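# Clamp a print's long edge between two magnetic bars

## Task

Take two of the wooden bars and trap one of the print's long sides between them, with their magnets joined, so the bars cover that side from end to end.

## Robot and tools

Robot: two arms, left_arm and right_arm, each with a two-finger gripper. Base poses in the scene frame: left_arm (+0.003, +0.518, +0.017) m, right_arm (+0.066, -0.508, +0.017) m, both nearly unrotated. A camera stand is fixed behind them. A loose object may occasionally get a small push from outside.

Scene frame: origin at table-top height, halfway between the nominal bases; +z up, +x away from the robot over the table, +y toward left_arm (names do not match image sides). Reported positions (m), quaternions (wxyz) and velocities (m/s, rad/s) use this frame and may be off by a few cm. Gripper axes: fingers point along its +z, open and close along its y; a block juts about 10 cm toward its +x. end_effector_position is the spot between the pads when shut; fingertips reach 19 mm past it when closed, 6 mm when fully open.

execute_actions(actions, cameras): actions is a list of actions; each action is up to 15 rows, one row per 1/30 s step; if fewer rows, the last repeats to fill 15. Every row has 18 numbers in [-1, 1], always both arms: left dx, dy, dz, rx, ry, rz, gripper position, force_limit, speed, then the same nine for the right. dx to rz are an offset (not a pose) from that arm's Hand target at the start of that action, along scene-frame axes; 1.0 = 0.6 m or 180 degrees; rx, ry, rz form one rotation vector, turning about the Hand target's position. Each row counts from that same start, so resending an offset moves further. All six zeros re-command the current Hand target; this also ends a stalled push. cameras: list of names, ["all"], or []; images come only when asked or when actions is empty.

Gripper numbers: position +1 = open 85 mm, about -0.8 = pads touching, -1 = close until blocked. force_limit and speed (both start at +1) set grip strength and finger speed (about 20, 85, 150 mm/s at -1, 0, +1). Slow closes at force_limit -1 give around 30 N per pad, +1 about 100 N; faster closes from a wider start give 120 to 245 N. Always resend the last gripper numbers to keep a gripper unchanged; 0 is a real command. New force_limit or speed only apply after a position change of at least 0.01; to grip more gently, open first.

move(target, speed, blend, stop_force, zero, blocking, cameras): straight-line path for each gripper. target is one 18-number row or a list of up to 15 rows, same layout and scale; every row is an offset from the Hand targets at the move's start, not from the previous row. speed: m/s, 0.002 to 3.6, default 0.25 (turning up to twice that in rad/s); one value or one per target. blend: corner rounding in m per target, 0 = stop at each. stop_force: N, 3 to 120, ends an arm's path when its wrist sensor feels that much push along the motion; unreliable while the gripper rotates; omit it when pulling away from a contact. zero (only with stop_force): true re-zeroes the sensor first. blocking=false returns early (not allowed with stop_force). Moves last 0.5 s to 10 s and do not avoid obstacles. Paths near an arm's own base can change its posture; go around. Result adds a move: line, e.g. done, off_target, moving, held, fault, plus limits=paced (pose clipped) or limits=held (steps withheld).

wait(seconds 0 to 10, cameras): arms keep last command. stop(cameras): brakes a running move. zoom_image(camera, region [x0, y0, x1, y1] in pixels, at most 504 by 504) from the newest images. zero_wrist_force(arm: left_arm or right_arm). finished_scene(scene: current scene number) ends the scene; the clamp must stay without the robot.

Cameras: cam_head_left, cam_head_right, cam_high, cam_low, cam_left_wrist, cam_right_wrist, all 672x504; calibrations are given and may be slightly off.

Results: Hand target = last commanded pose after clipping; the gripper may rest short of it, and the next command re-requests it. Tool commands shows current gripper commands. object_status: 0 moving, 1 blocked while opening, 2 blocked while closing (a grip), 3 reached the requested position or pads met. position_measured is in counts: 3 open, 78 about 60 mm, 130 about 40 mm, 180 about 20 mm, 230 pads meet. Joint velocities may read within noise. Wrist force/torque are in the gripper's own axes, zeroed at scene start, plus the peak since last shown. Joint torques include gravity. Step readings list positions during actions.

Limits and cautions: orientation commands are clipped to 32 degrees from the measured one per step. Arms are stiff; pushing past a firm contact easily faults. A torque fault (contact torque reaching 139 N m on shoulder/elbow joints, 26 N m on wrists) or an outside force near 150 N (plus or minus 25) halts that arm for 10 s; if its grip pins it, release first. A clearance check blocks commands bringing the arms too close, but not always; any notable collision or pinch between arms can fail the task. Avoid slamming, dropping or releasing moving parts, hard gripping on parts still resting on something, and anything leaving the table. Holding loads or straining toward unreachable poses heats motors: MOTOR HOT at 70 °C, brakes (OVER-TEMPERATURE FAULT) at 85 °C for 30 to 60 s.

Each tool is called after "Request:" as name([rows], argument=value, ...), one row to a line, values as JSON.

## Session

Scene 1 done. Now scene 2.

Request:
execute_actions(actions=[])

Request:
zoom_image(camera="cam_head_left", region=[220, 250, 500, 450])

Request:
zoom_image(camera="cam_high", region=[180, 140, 460, 340])

Request:
zoom_image(camera="cam_low", region=[160, 150, 460, 300])

Scene clock: 0.00 s.
left_arm: end_effector_position=(+0.3099, -0.0354, +0.3792) position_measured=3 object_status=3 end_effector_quat_wxyz=(+0.443, +0.760, -0.195, +0.433) | right_arm: end_effector_position=(+0.4505, -0.3303, +0.3145) position_measured=3 object_status=3 end_effector_quat_wxyz=(+0.722, +0.451, -0.481, +0.210)
Joint positions: left_arm=[-1.416 -1.474 2.2 -3.614 -1.197 2.503] | right_arm=[4.047 -2.279 -1.181 -2.957 1.4 -0.447]
Joint velocities: within noise
Joint torques (N m): no reading
Wrist force (N): no reading
Wrist torque (N m): no reading
Wrist force, peak (N): no reading
Hand target: left_arm +0.3099, -0.0354, +0.3792; +0.443, +0.760, -0.195, +0.433 | right_arm +0.4505, -0.3303, +0.3145; +0.722, +0.451, -0.481, +0.210
Tool commands: left_gripper/position=+1.0 left_gripper/force_limit=+1.0 left_gripper/speed=+1.0 right_gripper/position=+1.0 right_gripper/force_limit=+1.0 right_gripper/speed=+1.0
camera_calibration:
cam_left_wrist: T_world_to_cam=[[-0.6753, -0.523456, 0.519581, 0.00417392], [-0.691249, 0.203544, -0.693357, 0.501921], [0.257184, -0.827384, -0.499291, 0.21027], [0, 0, 0, 1]] pos_world=[0.295693, 0.0739964, 0.450828]
cam_right_wrist: T_world_to_cam=[[-0.725717, 0.499195, 0.473434, 0.352777], [-0.268471, 0.428104, -0.862931, 0.553305], [-0.63345, -0.753347, -0.176663, 0.22236], [0, 0, 0, 1]] pos_world=[0.545416, -0.245462, 0.34973]

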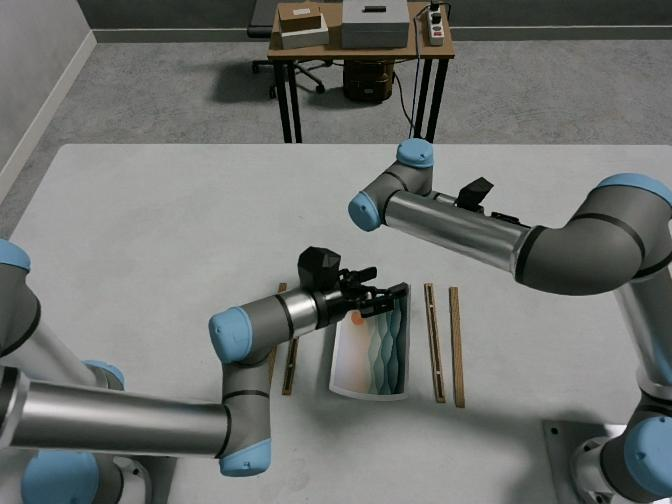

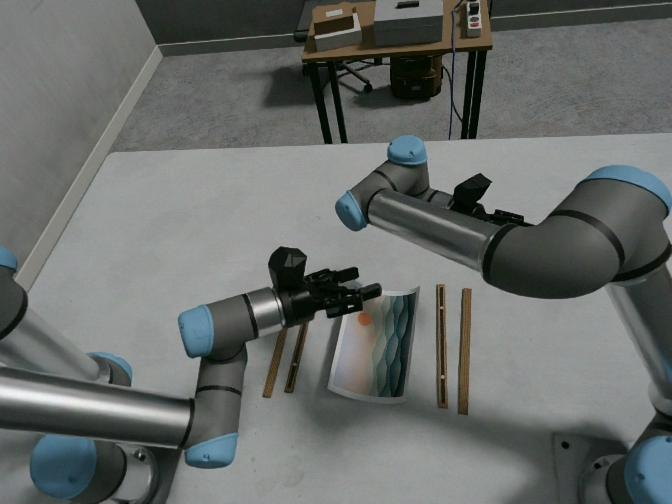

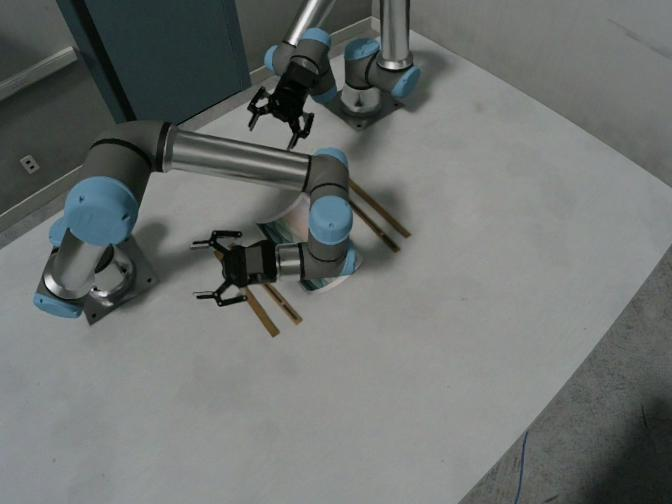

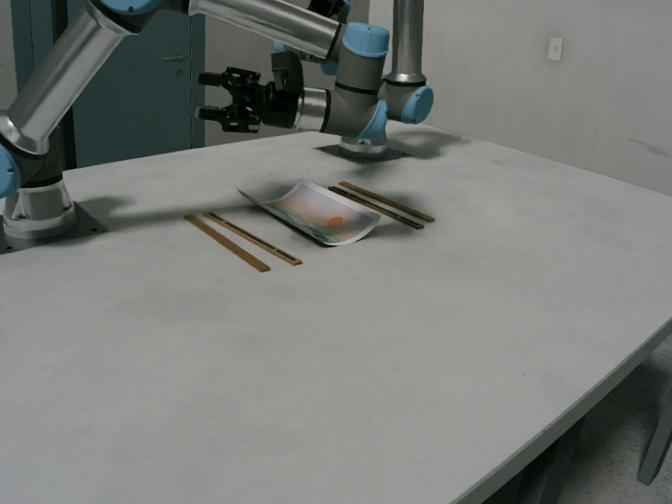

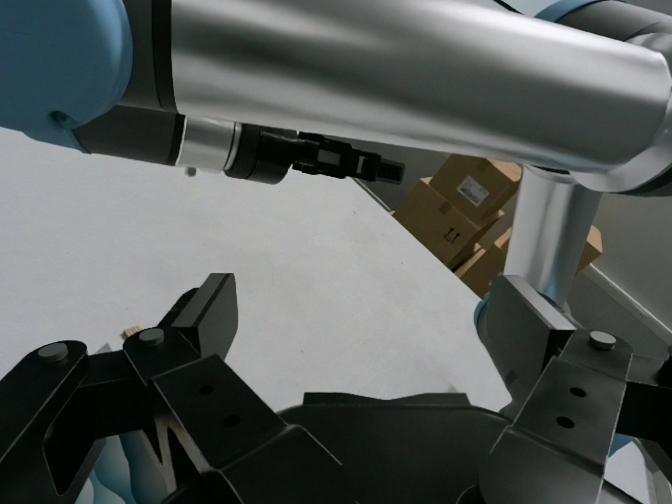

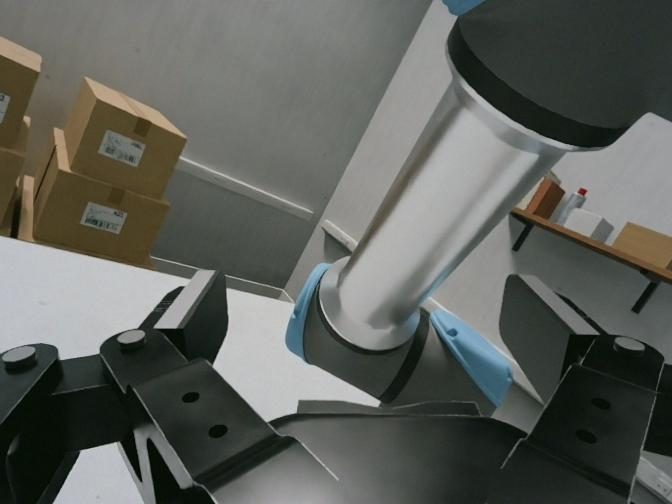

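Scaled by 1.800.

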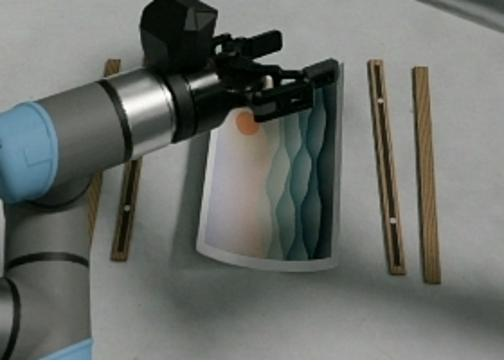

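Scaled by 1.800.

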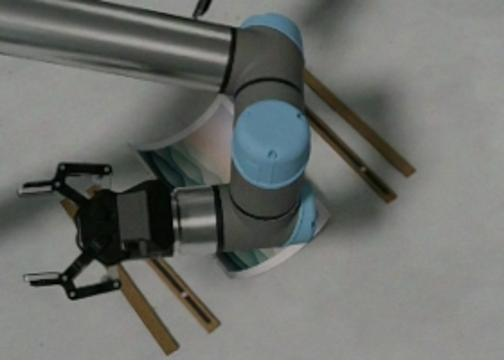

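Scaled by 1.680.

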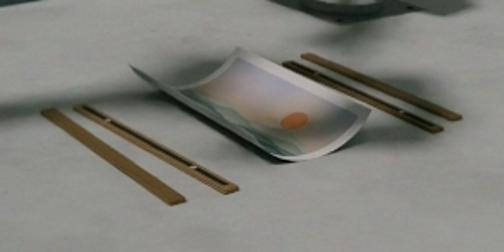

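Request:
move([
  [0.04, 0.32, 0.0, 0.12, 0.12, 0.054, 1, 1, 1, 0,0,0,0,0,0, 0.095, -1, 0],
  [0.083, 0.7257, -0.032, 0.307, 0.300, 0.135, 1, 1, 1, -0.0508, 0.3005, -0.1575, 0.568, 0.165, 0.3785, 0.095, -1, 0],
], speed=0.5, blend=[0.05, 0], cameras=["cam_head_left", "cam_high", "cam_low", "cam_right_wrist"])

Scene clock: 6.27 s.
left_arm: end_effector_position=(+0.3598, +0.4000, +0.3601) position_measured=3 object_status=3 end_effector_quat_wxyz=(+0.000, +1.000, +0.000, +0.000) | right_arm: end_effector_position=(+0.4201, -0.1501, +0.2201) position_measured=117 object_status=3 end_effector_quat_wxyz=(+0.000, +1.000, -0.001, +0.000)
Joint positions: left_arm=[-0.668 -1.903 1.812 -1.479 -1.57 2.459] | right_arm=[4.242 -1.605 -1.867 -1.239 1.571 -2.081]
Joint torques (N m): left_arm=[-9.57 -19.77 -11.28 -2.63 -1.36 -1.82] | right_arm=[12.68 21.12 23.1 4.68 1.17 -1.35]
Wrist force (N): left_arm=[-0.9 -0.3 1.5] | right_arm=[-1.9 1.5 1.5]
Wrist torque (N m): left_arm=[0.26 -0.10 -0.22] | right_arm=[0.28 0.65 -0.25]
Wrist force, peak (N): left_arm=[-1.2 1.4 2.0] | right_arm=[-1.9 1.7 2.0]
Hand target: left_arm +0.3597, +0.4000, +0.3600; -0.001, +1.000, +0.000, +0.000 | right_arm +0.4200, -0.1500, +0.2200; +0.000, +1.000, -0.001, +0.000
Off the commanded pose: left_arm 0.000 m, 0 deg | right_arm 0.000 m, 0 deg.
move: done; blend cut to 0 m at target 1
camera_calibration:
cam_right_wrist: T_world_to_cam=[[0.0267805, -0.999638, -0.0026807, -0.15088], [-0.939383, -0.026083, 0.341876, 0.334921], [-0.341823, -0.0066374, -0.939741, 0.479657], [0, 0, 0, 1]] pos_world=[0.482617, -0.138906, 0.335847]
Images, in order (width x height): cam_head_left 672x504, cam_high 672x504, cam_low 672x504, cam_right_wrist 672x504.

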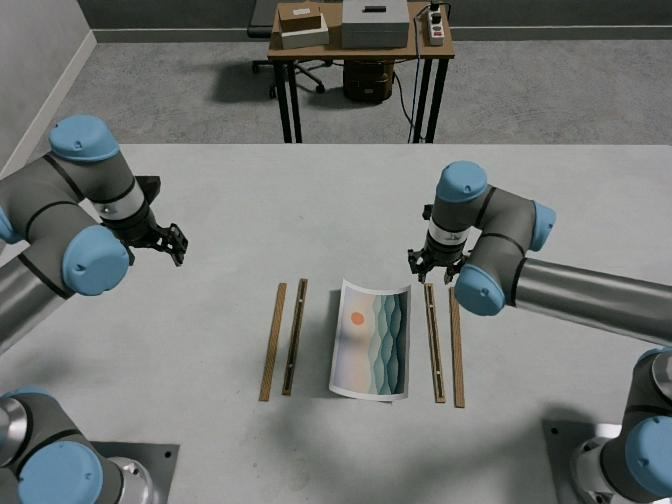

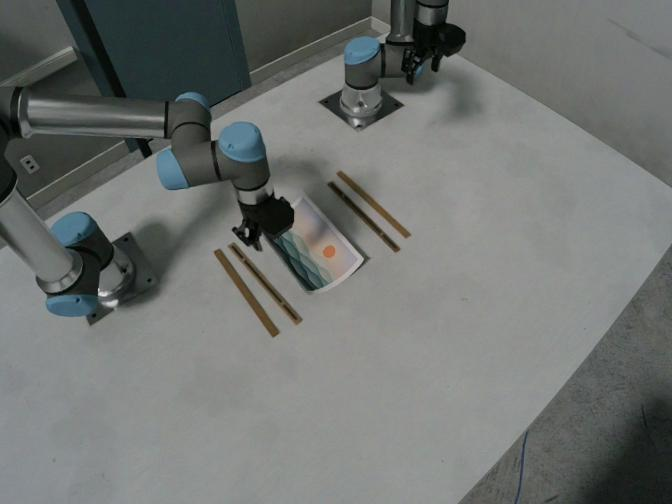

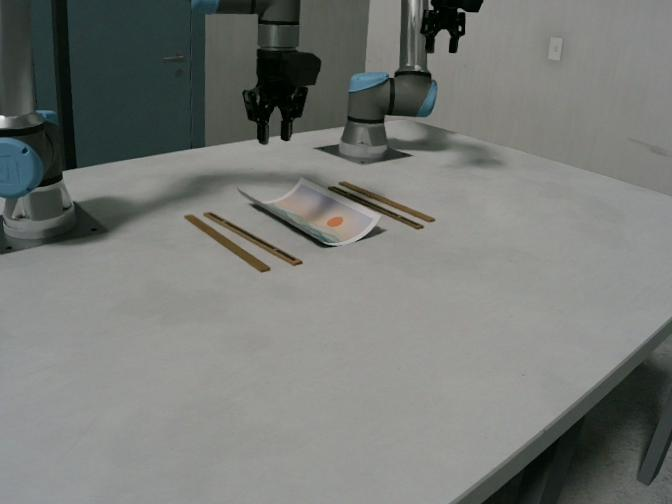

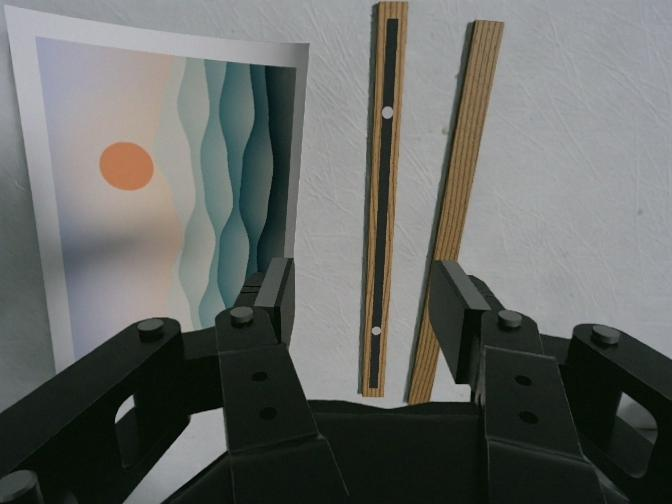

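Request:
move([
  [0,0,0,0,0,0, 1, 1, 1, -0.0672, -0.0443, -0.2667, 0, 0, 0.005, 0.095, -1, 0],
  [0,0,0,0,0,0, 1, 1, 1, -0.0672, -0.0443, -0.3233, 0, 0, 0.005, 0.095, -1, 0],
], speed=[0.3, 0.12], blend=[0.015, 0], cameras=["cam_right_wrist"])

Request:
move(target=[0,0,0,0,0,0, 1, 1, 1, 0, 0, -0.04, 0, 0, 0, 0.095, -1, 0], speed=0.007, stop_force=4)

Scene clock: 9.03 s.
left_arm: end_effector_position=(+0.3597, +0.4000, +0.3600) position_measured=3 object_status=3 end_effector_quat_wxyz=(-0.001, +1.000, +0.000, +0.000) | right_arm: end_effector_position=(+0.3797, -0.1766, +0.0261) position_measured=117 object_status=3 end_effector_quat_wxyz=(+0.000, +1.000, +0.007, +0.000)
Joint positions: left_arm=[-0.668 -1.903 1.812 -1.479 -1.57 2.459] | right_arm=[4.292 -1.8 -2.254 -0.657 1.571 -2.046]
Joint torques (N m): left_arm=[-11.52 -18.8 -9.93 -1.49 -1.33 -1.68] | right_arm=[-11.77 21.93 21.84 4.69 -0.05 -1.41]
Wrist force (N): left_arm=[-0.7 -0.2 1.3] | right_arm=[-1.8 1.7 1.2]
Wrist torque (N m): left_arm=[0.28 -0.13 -0.22] | right_arm=[0.31 0.64 -0.11]
Wrist force, peak (N): left_arm=[-0.8 -0.3 1.5] | right_arm=[-2.8 2.5 3.3]
Hand target: left_arm +0.3597, +0.4000, +0.3600; -0.001, +1.000, +0.000, +0.000 | right_arm +0.3797, -0.1766, +0.0261; +0.000, +1.000, +0.007, +0.000
Off the commanded pose: left_arm 0.000 m, 0 deg | right_arm 0.000 m, 0 deg.
move: done
camera_calibration:
cam_right_wrist: T_world_to_cam=[[0.0428106, -0.999079, -0.0028064, -0.182749], [-0.938787, -0.0411878, 0.342027, 0.359739], [-0.341828, -0.0120078, -0.939686, 0.282435], [0, 0, 0, 1]] pos_world=[0.442086, -0.164372, 0.141847]
Images, in order (width x height): cam_right_wrist 672x504.

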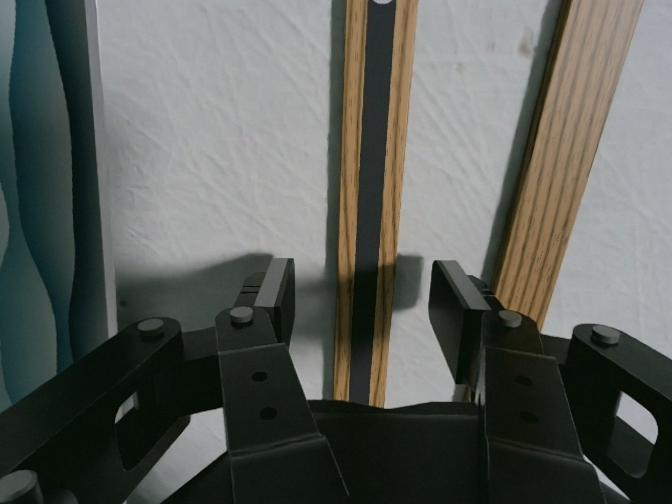

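Scene clock: 11.43 s.
left_arm: end_effector_position=(+0.3597, +0.4000, +0.3600) position_measured=3 object_status=3 end_effector_quat_wxyz=(-0.001, +1.000, +0.000, +0.000) | right_arm: end_effector_position=(+0.3797, -0.1766, +0.0166) position_measured=117 object_status=3 end_effector_quat_wxyz=(+0.000, +1.000, +0.007, +0.000)
Joint positions: left_arm=[-0.668 -1.903 1.812 -1.479 -1.57 2.459] | right_arm=[4.292 -1.824 -2.262 -0.626 1.571 -2.046]
Joint torques (N m): left_arm=[-10.41 -19.04 -11.16 -2.46 -0.87 -1.52] | right_arm=[-7.21 35.78 22.25 1.65 -0.77 -1.07]
Wrist force (N): left_arm=[-0.7 -0.5 1.4] | right_arm=[-1.5 1.5 0.3]
Wrist torque (N m): left_arm=[0.23 -0.14 -0.22] | right_arm=[0.35 0.62 -0.10]
Wrist force, peak (N): left_arm=[-0.9 -0.4 1.4] | right_arm=[-6.4 5.6 -22.5]
Hand target: left_arm +0.3597, +0.4000, +0.3600; -0.001, +1.000, +0.000, +0.000 | right_arm +0.3797, -0.1766, +0.0166; +0.000, +1.000, +0.007, +0.000 (not the last commanded pose)
Off the commanded pose: left_arm 0.000 m, 0 deg | right_arm 0.015 m, 0 deg.
move: contact (right_arm)

Request:
move([
  [0,0,0,0,0,0, 1,1,1, 0,0,0.0083,0,0,0, 0.095,-1,0],
  [0,0,0,0,0,0, 1,1,1, 0,0,0.0083,0,0,0, -1,-1,-1],
  [0,0,0,0,0,0, 1,1,1, 0,0,0.0183,0,0,0, -1,-1,-1],
  [0,0,0,0,0,0, 1,1,1, -0.032,0.0472,0.0183,0,0,-0.0311, -1,-1,-1],
], speed=[0.05, 0.05, 0.06, 0.1], blend=[0, 0, 0.003, 0], cameras=["cam_right_wrist", "cam_head_left"])

Scene clock: 15.37 s.
left_arm: end_effector_position=(+0.3597, +0.4000, +0.3600) position_measured=3 object_status=3 end_effector_quat_wxyz=(-0.001, +1.000, +0.000, +0.000) | right_arm: end_effector_position=(+0.3605, -0.1482, +0.0276) position_measured=182 object_status=2 end_effector_quat_wxyz=(+0.000, +0.999, -0.041, +0.000)
Joint positions: left_arm=[-0.668 -1.903 1.812 -1.479 -1.57 2.459] | right_arm=[4.359 -1.814 -2.23 -0.668 1.571 -1.883]
Joint torques (N m): left_arm=[-11.03 -19.12 -11.74 -3.56 -0.6 -1.61] | right_arm=[-9.74 37.01 9.52 4.57 -1.75 1.31]
Wrist force (N): left_arm=[-0.7 -0.4 1.2] | right_arm=[-1.7 1.4 1.4]
Wrist torque (N m): left_arm=[0.25 -0.13 -0.22] | right_arm=[0.27 0.62 -0.03]
Wrist force, peak (N): left_arm=[-1.0 -0.5 1.4] | right_arm=[-3.4 2.8 -7.0]
Hand target: left_arm +0.3597, +0.4000, +0.3600; -0.001, +1.000, +0.000, +0.000 | right_arm +0.3605, -0.1482, +0.0276; +0.000, +0.999, -0.042, +0.000
Off the commanded pose: left_arm 0.000 m, 0 deg | right_arm 0.000 m, 0 deg.
move: done
camera_calibration:
cam_right_wrist: T_world_to_cam=[[-0.0545543, -0.998507, -0.00284867, -0.118446], [-0.938328, 0.0502905, 0.34207, 0.35578], [-0.341416, 0.0213344, -0.93967, 0.282318], [0, 0, 0, 1]] pos_world=[0.423764, -0.142184, 0.143247]
Images, in order (width x height): cam_head_left 672x504, cam_right_wrist 672x504.

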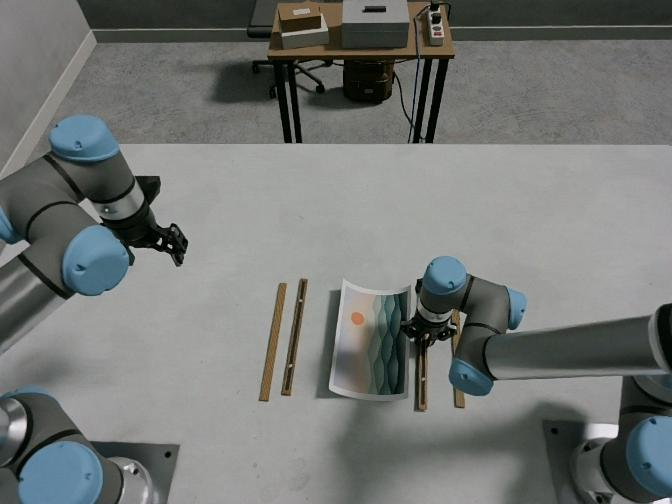

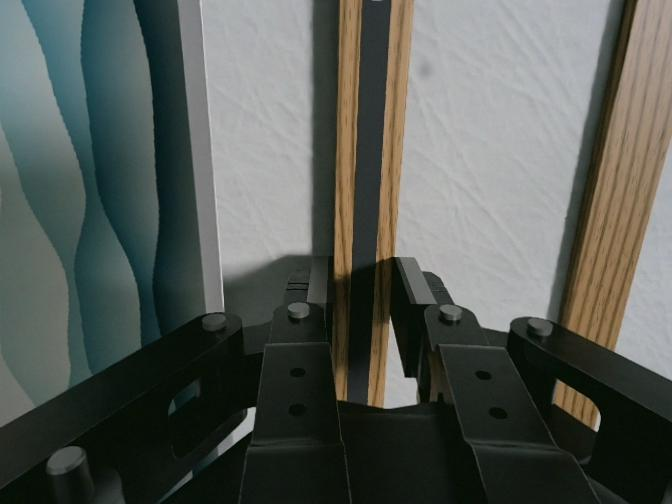

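Request:
move([
  [0,0,0,0,0,0, 1,1,1, 0,0,-0.0095,0,0,0, -1,-1,-1],
  [0,0,0,0,0,0, 1,1,1, 0,0,-0.0095,0,0,0, -0.246,-1,-0.8],
  [0,0,0,0,0,0, 1,1,1, 0,0,0.1,0,0,0, -0.246,-1,-0.8],
], speed=[0.04, 0.05, 0.15], blend=[0, 0, 0])

Request:
move([
  [0,0,0,0,0,0, 1,1,1, 0.0,-0.05,0.05,0,0,0.4983, 0.095,-1,0],
], speed=0.5, cameras=["cam_right_wrist", "cam_head_left", "cam_low"])

Scene clock: 19.43 s.
left_arm: end_effector_position=(+0.3597, +0.4000, +0.3600) position_measured=3 object_status=3 end_effector_quat_wxyz=(-0.001, +1.000, +0.000, +0.000) | right_arm: end_effector_position=(+0.3605, -0.1483, +0.0875) position_measured=160 object_status=3 end_effector_quat_wxyz=(+0.000, +0.999, -0.042, +0.000)
Joint positions: left_arm=[-0.668 -1.903 1.812 -1.479 -1.57 2.459] | right_arm=[4.359 -1.687 -2.17 -0.854 1.571 -1.882]
Joint torques (N m): left_arm=[-10.07 -17.78 -12.37 -4.08 0.16 -1.7] | right_arm=[11.14 34.33 19.11 1.31 -1.52 1.32]
Wrist force (N): left_arm=[-0.8 -0.2 1.0] | right_arm=[-1.6 1.6 1.2]
Wrist torque (N m): left_arm=[0.28 -0.12 -0.22] | right_arm=[0.31 0.60 -0.06]
Wrist force, peak (N): left_arm=[-1.0 -0.4 1.3] | right_arm=[-1.8 1.6 3.5]
Hand target: left_arm +0.3597, +0.4000, +0.3600; -0.001, +1.000, +0.000, +0.000 | right_arm +0.3605, -0.1482, +0.0876; +0.000, +0.999, -0.042, +0.000
Off the commanded pose: left_arm 0.000 m, 0 deg | right_arm 0.000 m, 0 deg.
move: done

Scene clock: 21.57 s.
left_arm: end_effector_position=(+0.3597, +0.4000, +0.3600) position_measured=3 object_status=3 end_effector_quat_wxyz=(-0.001, +1.000, +0.000, +0.000) | right_arm: end_effector_position=(+0.3605, -0.1783, +0.1176) position_measured=117 object_status=3 end_effector_quat_wxyz=(+0.000, +0.738, +0.675, +0.000)
Joint positions: left_arm=[-0.668 -1.903 1.812 -1.479 -1.57 2.459] | right_arm=[4.33 -1.58 -2.188 -0.944 1.572 -3.476]
Joint torques (N m): left_arm=[-9.83 -18.31 -12.47 -3.94 0.44 -1.64] | right_arm=[2.97 16.41 27.92 4.82 -1.09 -1.26]
Wrist force (N): left_arm=[-0.6 -0.3 0.9] | right_arm=[-1.8 1.4 1.2]
Wrist torque (N m): left_arm=[0.27 -0.15 -0.21] | right_arm=[0.27 0.64 -0.20]
Wrist force, peak (N): left_arm=[-0.9 -0.3 1.5] | right_arm=[-1.7 1.8 1.8]
Hand target: left_arm +0.3597, +0.4000, +0.3600; -0.001, +1.000, +0.000, +0.000 | right_arm +0.3605, -0.1782, +0.1176; +0.000, +0.738, +0.675, +0.000
Off the commanded pose: left_arm 0.000 m, 0 deg | right_arm 0.000 m, 0 deg.
move: done
camera_calibration:
cam_right_wrist: T_world_to_cam=[[0.998165, -0.0604749, -0.00302849, -0.36039], [-0.0557944, -0.938038, 0.342011, -0.167817], [-0.0235239, -0.341215, -0.939691, 0.188406], [0, 0, 0, 1]] pos_world=[0.354797, -0.114926, 0.233348]
Images, in order (width x height): cam_head_left 672x504, cam_low 672x504, cam_right_wrist 672x504.

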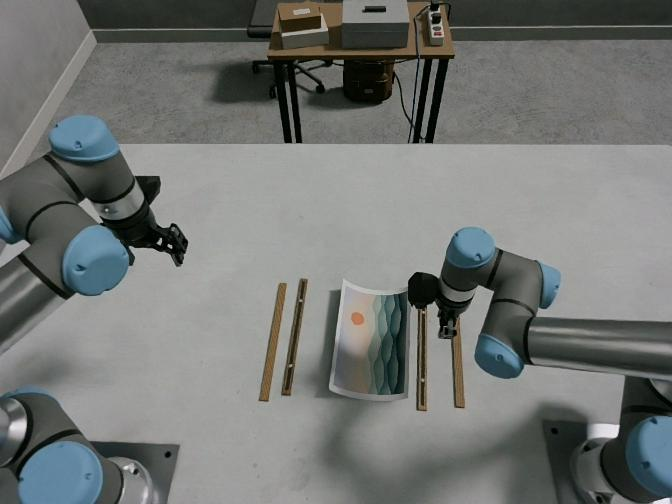

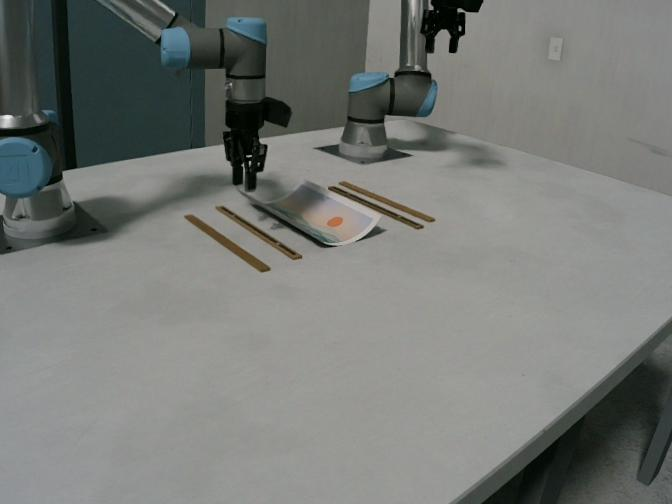

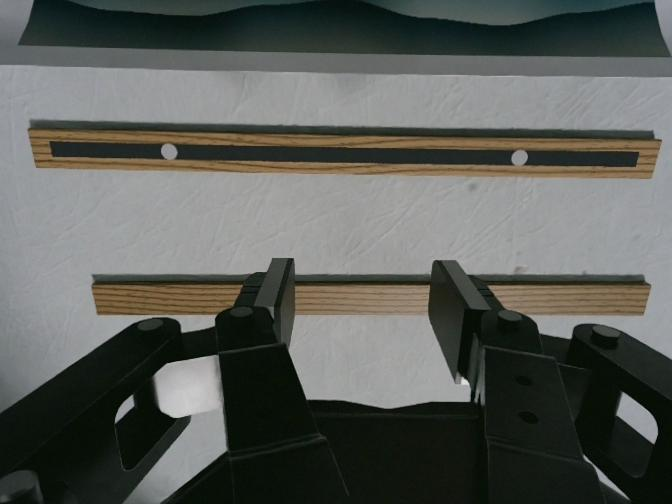

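Request:
move([
  [0,0,0,0,0,0, 1,1,1, -0.0058,-0.0113,-0.096,0,0,0.0039, 0.095,-1,0],
  [0,0,0,0,0,0, 1,1,1, -0.0058,-0.0113,-0.165,0,0,0.0039, 0.095,-1,0],
  [0,0,0,0,0,0, 1,1,1, -0.0058,0.0637,-0.165,0,0,0.0039, 0.095,-1,0],
  [0,0,0,0,0,0, 1,1,1, -0.0058,0.0503,-0.165,0,0,0.0039, 0.095,-1,0],
  [0,0,0,0,0,0, 1,1,1, 0.0,0.0,0.0,0,0,-0.1, 0.095,-1,0],
  [0,0,0,0,0,0, 1,1,1, 0.0182,-0.088,0.0,0,0,-0.489, 0.095,-1,0],
], speed=[0.25, 0.1, 0.06, 0.08, 0.25, 0.5], blend=[0.02, 0, 0, 0.003, 0.02, 0], cameras=["cam_right_wrist", "cam_head_left", "cam_head_right", "cam_low"])

Request:
zoom_image(camera="cam_head_left", region=[320, 270, 480, 420])

Request:
zoom_image(camera="cam_low", region=[200, 160, 400, 280])

Scene clock: 27.40 s.
left_arm: end_effector_position=(+0.3597, +0.4000, +0.3600) position_measured=3 object_status=3 end_effector_quat_wxyz=(-0.001, +1.000, +0.000, +0.000) | right_arm: end_effector_position=(+0.3714, -0.2311, +0.1176) position_measured=117 object_status=3 end_effector_quat_wxyz=(+0.000, +1.000, -0.027, +0.000)
Joint positions: left_arm=[-0.668 -1.903 1.812 -1.479 -1.57 2.459] | right_arm=[4.249 -1.504 -2.261 -0.946 1.571 -2.022]
Joint torques (N m): left_arm=[-9.75 -18.47 -12.58 -3.88 0.98 -1.79] | right_arm=[12.15 12.56 27.46 1.98 0.37 1.49]
Wrist force (N): left_arm=[-0.6 0.0 1.2] | right_arm=[-1.7 1.7 1.3]
Wrist torque (N m): left_arm=[0.31 -0.14 -0.21] | right_arm=[0.30 0.61 -0.06]
Wrist force, peak (N): left_arm=[-1.0 -0.2 1.4] | right_arm=[-2.6 1.4 2.8]
Hand target: left_arm +0.3597, +0.4000, +0.3600; -0.001, +1.000, +0.000, +0.000 | right_arm +0.3714, -0.2310, +0.1176; +0.000, +1.000, -0.027, +0.000
Off the commanded pose: left_arm 0.000 m, 0 deg | right_arm 0.000 m, 0 deg.
move: done
camera_calibration:
cam_right_wrist: T_world_to_cam=[[-0.0255885, -0.999668, -0.00290163, -0.211349], [-0.939439, 0.0230543, 0.341939, 0.333554], [-0.341759, 0.0114756, -0.939718, 0.370341], [0, 0, 0, 1]] pos_world=[0.434513, -0.223219, 0.233348]
Images, in order (width x height): cam_head_left 672x504, cam_head_right 672x504, cam_low 672x504, cam_right_wrist 672x504.

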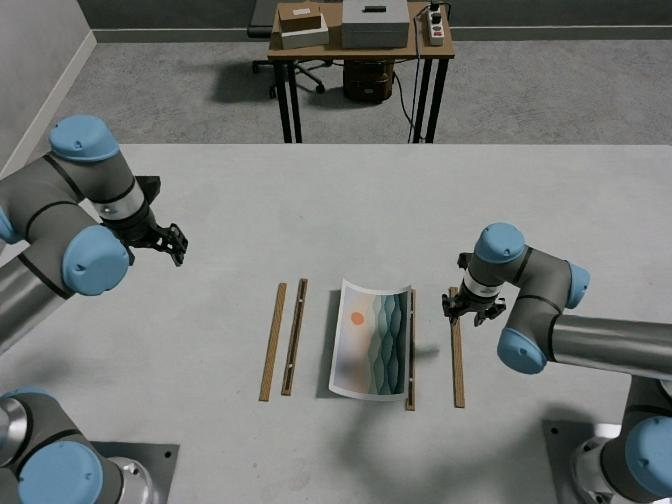

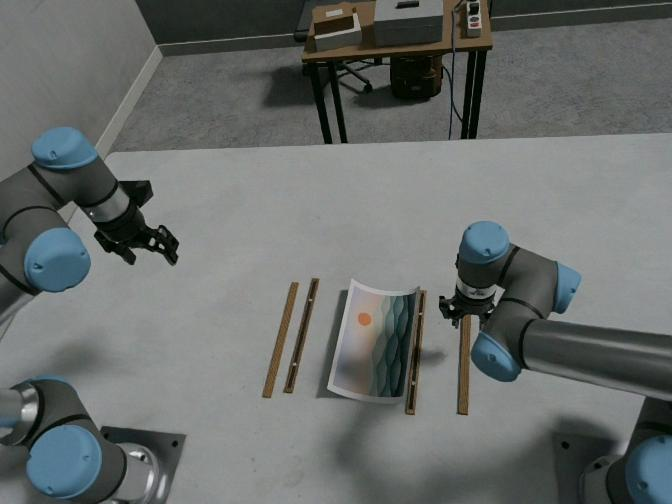

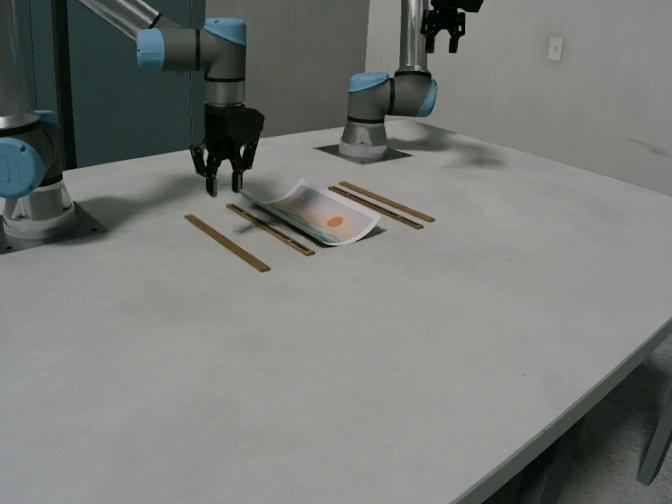

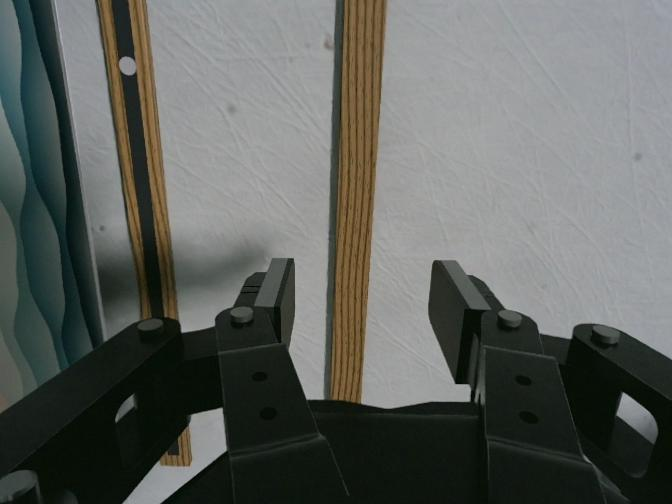

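Scaled by 3.150.

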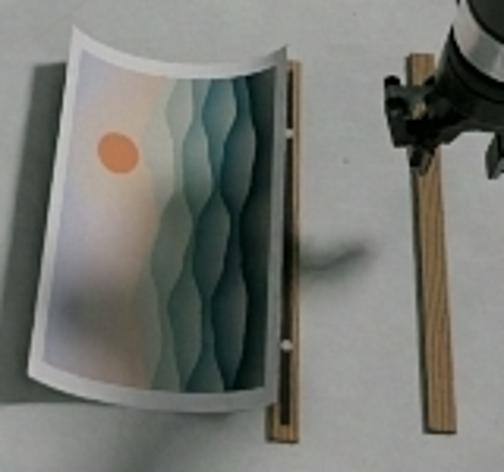

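Scaled by 2.520.

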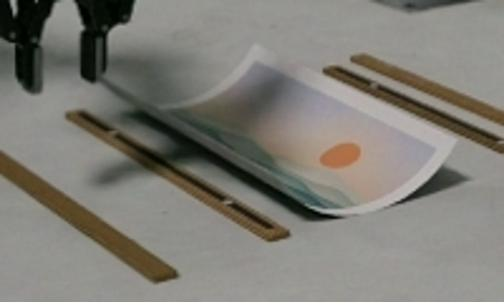

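Request:
zoom_image(camera="cam_right_wrist", region=[30, 0, 230, 200])

Request:
zoom_image(camera="cam_right_wrist", region=[80, 304, 280, 504])

Request:
zoom_image(camera="cam_right_wrist", region=[280, 0, 480, 200])

Request:
zoom_image(camera="cam_right_wrist", region=[260, 210, 460, 410])

Scaled by 2.520.

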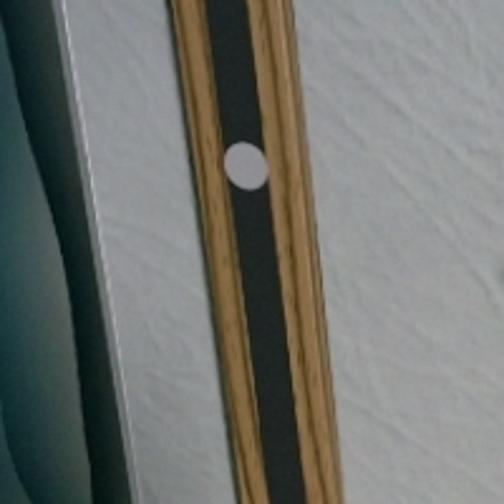

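Scaled by 2.520.

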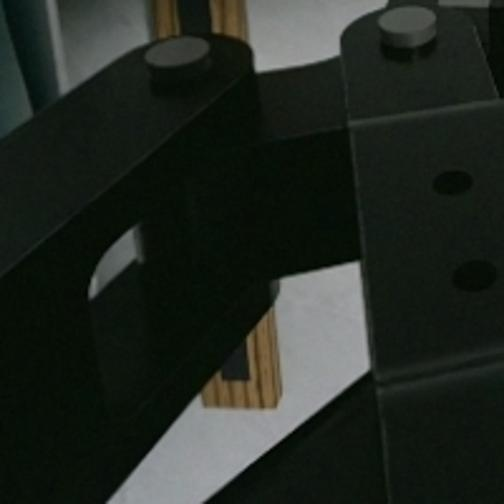

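Scaled by 2.520.

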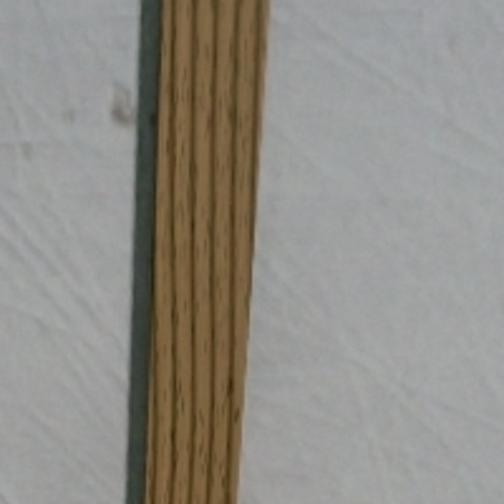

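Scaled by 2.520.

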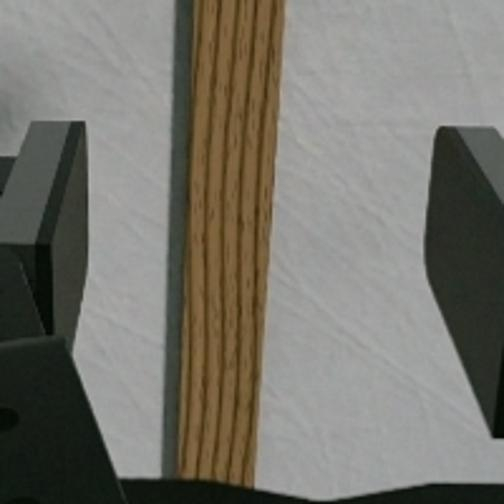

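Request:
move([
  [0,0,0,0,0,0, 1,1,1, 0,0.0007,-0.121,0,0,0, 0.095,-1,0],
  [0,0,0,0,0,0, 1,1,1, 0,0.0007,-0.16,0,0,0, 0.095,-1,0],
  [0,0,0,0,0,0, 1,1,1, 0,0.0007,-0.16,0,0,0, -1,-1,-1],
  [0,0,0,0,0,0, 1,1,1, 0,0.0007,-0.056,0,0,0, -1,-1,-1],
  [0,0,0,0,0,0, 1,1,1, -0.0173,0.2025,-0.056,0,0,-0.0033, -1,-1,-1],
], speed=[0.2, 0.06, 0.06, 0.12, 0.15], blend=[0.01, 0, 0, 0.02, 0], cameras=["cam_right_wrist", "cam_head_left", "cam_head_right", "cam_low"])

Request:
zoom_image(camera="cam_head_left", region=[320, 270, 480, 420])

Request:
zoom_image(camera="cam_low", region=[200, 160, 400, 280])

Scene clock: 33.43 s.
left_arm: end_effector_position=(+0.3597, +0.4000, +0.3600) position_measured=3 object_status=3 end_effector_quat_wxyz=(-0.001, +1.000, +0.000, +0.000) | right_arm: end_effector_position=(+0.3610, -0.1096, +0.0840) position_measured=182 object_status=2 end_effector_quat_wxyz=(+0.000, +0.999, -0.032, +0.000)
Joint positions: left_arm=[-0.668 -1.903 1.812 -1.479 -1.57 2.459] | right_arm=[4.389 -1.761 -2.092 -0.859 1.571 -1.871]
Joint torques (N m): left_arm=[-10.37 -17.38 -14.68 -3.88 1.16 -1.47] | right_arm=[-6.98 25.8 23.81 4.84 -1.26 -0.17]
Wrist force (N): left_arm=[-0.7 -0.4 1.2] | right_arm=[-1.5 1.5 1.6]
Wrist torque (N m): left_arm=[0.25 -0.14 -0.22] | right_arm=[0.28 0.59 -0.02]
Wrist force, peak (N): left_arm=[-0.8 -0.4 1.5] | right_arm=[-3.6 3.6 -7.0]
Hand target: left_arm +0.3597, +0.4000, +0.3600; -0.001, +1.000, +0.000, +0.000 | right_arm +0.3610, -0.1095, +0.0840; +0.000, +0.999, -0.032, +0.000
Off the commanded pose: left_arm 0.000 m, 0 deg | right_arm 0.000 m, 0 deg.
move: done
camera_calibration:
cam_right_wrist: T_world_to_cam=[[-0.0359034, -0.999351, -0.00285367, -0.0864782], [-0.939124, 0.032763, 0.342013, 0.333383], [-0.341698, 0.0149594, -0.939691, 0.334063], [0, 0, 0, 1]] pos_world=[0.424132, -0.102342, 0.199647]
Images, in order (width x height): cam_head_left 672x504, cam_head_right 672x504, cam_low 672x504, cam_right_wrist 672x504.

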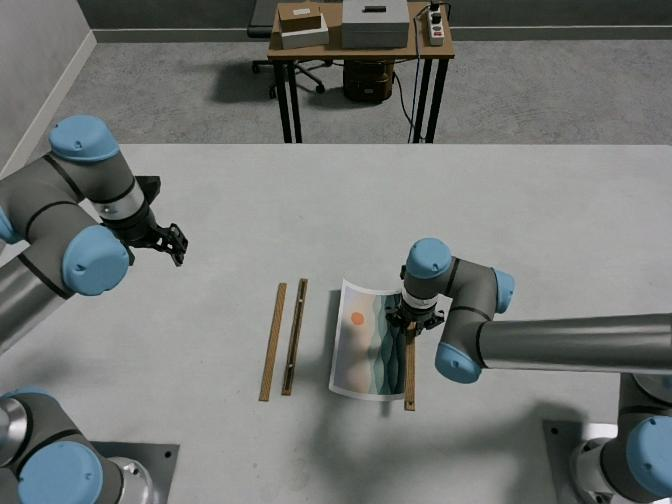

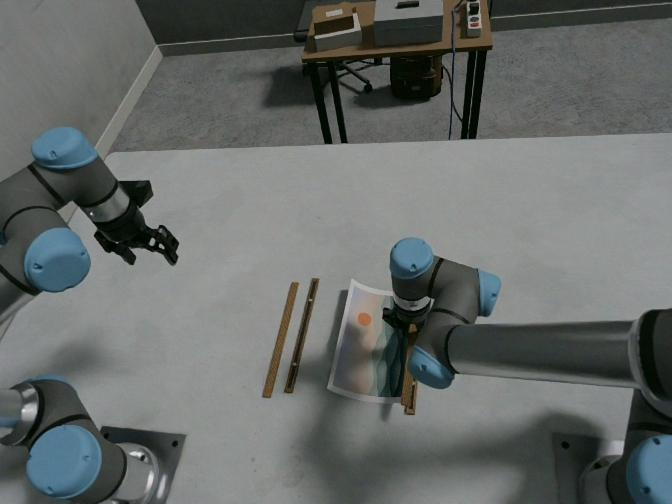

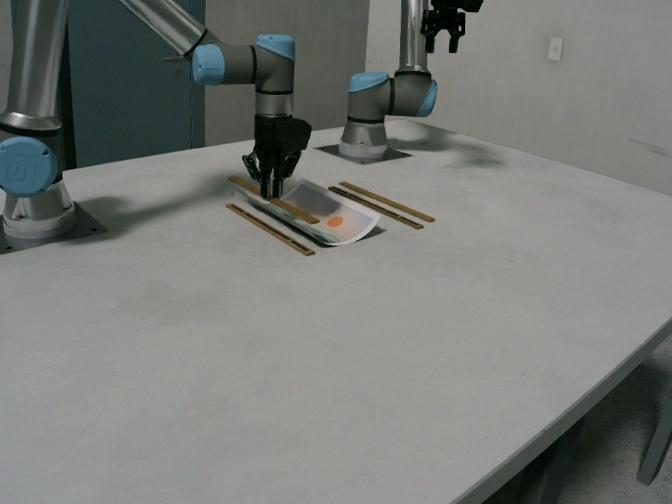

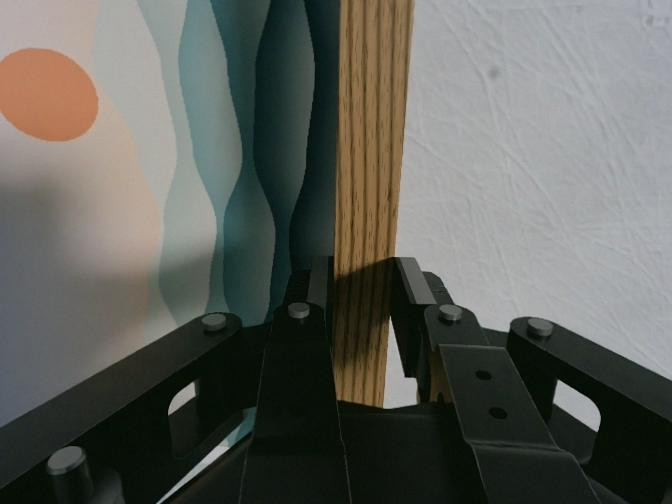

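Scaled by 3.150.

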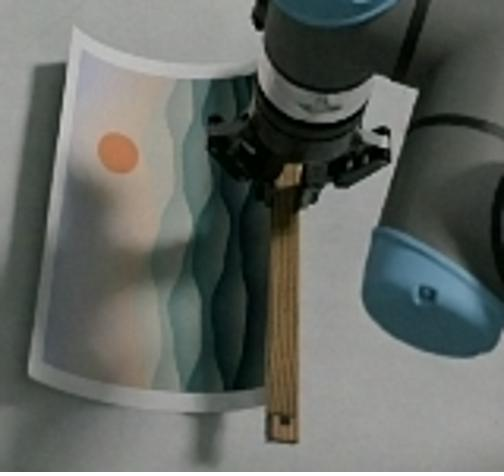

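Scaled by 2.520.

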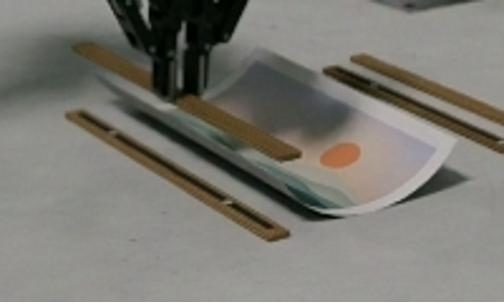

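Request:
move([
  [0,0,0,0,0,0, 1,1,1, 0,-0.0017,-0.0457,0,0,0, -1,-1,-1],
  [0,0,0,0,0,0, 1,1,1, 0,-0.0155,-0.074,0,0,0, -1,-1,-1],
], speed=[0.06, 0.04], blend=[0.005, 0], cameras=["cam_right_wrist", "cam_head_left", "cam_head_right", "cam_low"])

Request:
zoom_image(camera="cam_head_left", region=[320, 270, 480, 420])

Request:
zoom_image(camera="cam_low", region=[200, 160, 400, 280])

Request:
zoom_image(camera="cam_head_right", region=[320, 270, 480, 420])

Scene clock: 34.93 s.
left_arm: end_effector_position=(+0.3597, +0.4000, +0.3600) position_measured=3 object_status=3 end_effector_quat_wxyz=(-0.001, +1.000, +0.000, +0.000) | right_arm: end_effector_position=(+0.3611, -0.1190, +0.0395) position_measured=182 object_status=2 end_effector_quat_wxyz=(+0.000, +0.999, -0.032, +0.000) end_effector_velocity=(+0.000, +0.000, +0.001) end_effector_angular_velocity=(-0.002, +0.001, +0.001)
Joint positions: left_arm=[-0.668 -1.903 1.812 -1.479 -1.57 2.459] | right_arm=[4.381 -1.832 -2.156 -0.724 1.571 -1.878]
Joint velocities: left_arm=[within noise] | right_arm=[0 0.001 0.002 -0.005 0 -0.001]
Joint torques (N m): left_arm=[-10.05 -17.07 -13.8 -3.7 1.16 -1.5] | right_arm=[1.14 38.69 26.28 1.48 1.26 0.64]
Wrist force (N): left_arm=[-0.8 -0.3 1.1] | right_arm=[-1.5 1.5 1.5]
Wrist torque (N m): left_arm=[0.27 -0.12 -0.22] | right_arm=[0.28 0.60 -0.03]
Wrist force, peak (N): left_arm=[-0.8 -0.4 1.5] | right_arm=[-1.5 1.9 2.3]
Hand target: left_arm +0.3597, +0.4000, +0.3600; -0.001, +1.000, +0.000, +0.000 | right_arm +0.3610, -0.1188, +0.0396; +0.000, +0.999, -0.032, +0.000
Off the commanded pose: left_arm 0.000 m, 0 deg | right_arm 0.000 m, 0 deg.
move: done
camera_calibration:
cam_right_wrist: T_world_to_cam=[[-0.0360021, -0.999348, -0.00281828, -0.0958587], [-0.939108, 0.0328673, 0.342046, 0.348967], [-0.341731, 0.0149611, -0.939679, 0.292526], [0, 0, 0, 1]] pos_world=[0.424232, -0.111642, 0.155247]
Images, in order (width x height): cam_head_left 672x504, cam_head_right 672x504, cam_low 672x504, cam_right_wrist 672x504.

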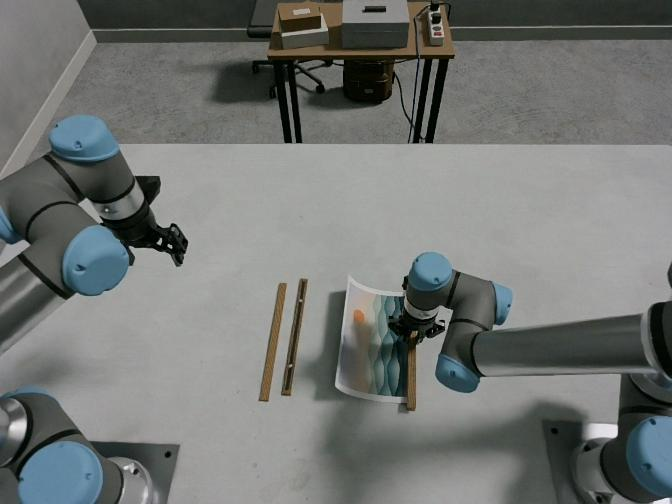

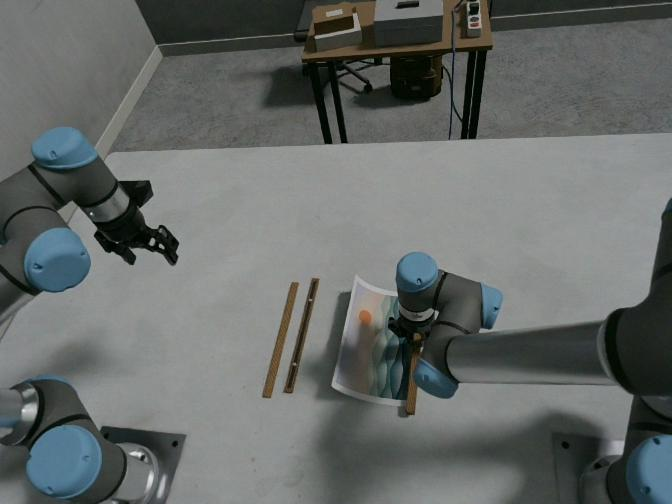

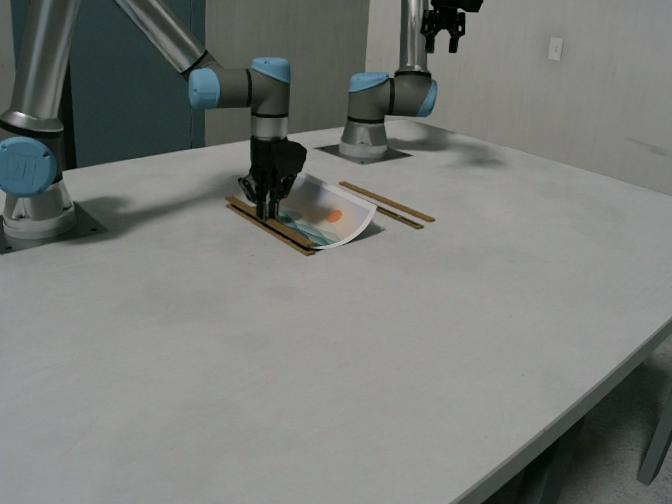

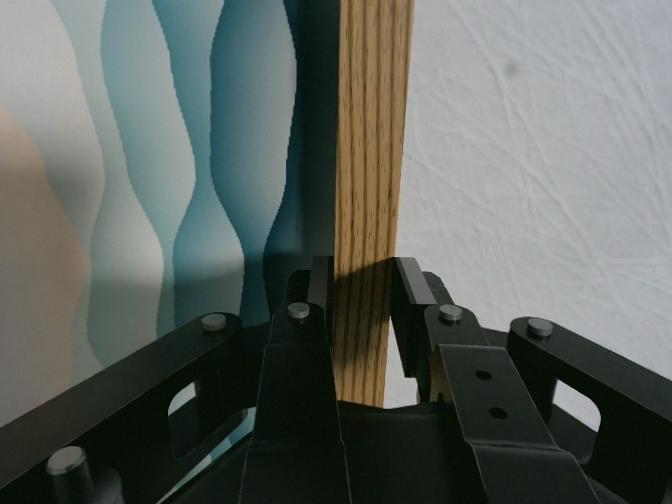

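Scaled by 3.150.

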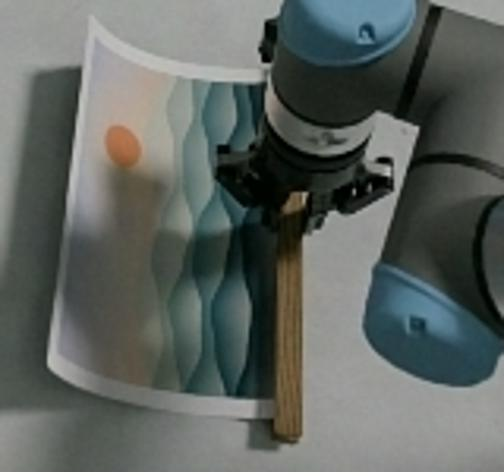

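Scaled by 2.520.

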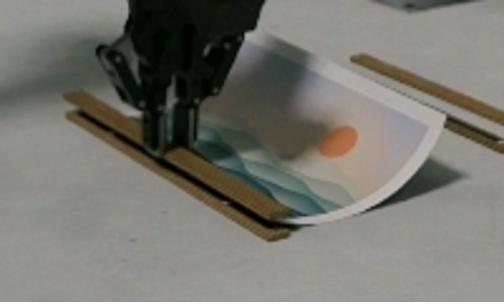

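Scaled by 3.150.

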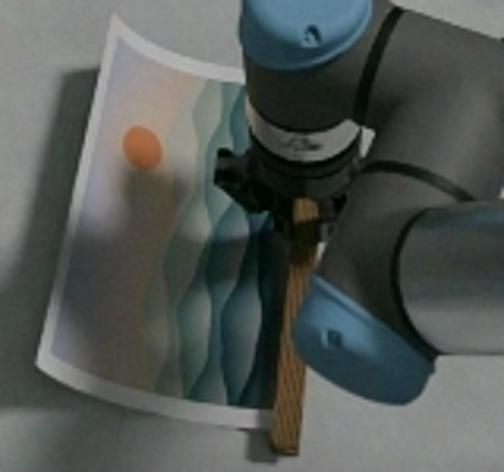

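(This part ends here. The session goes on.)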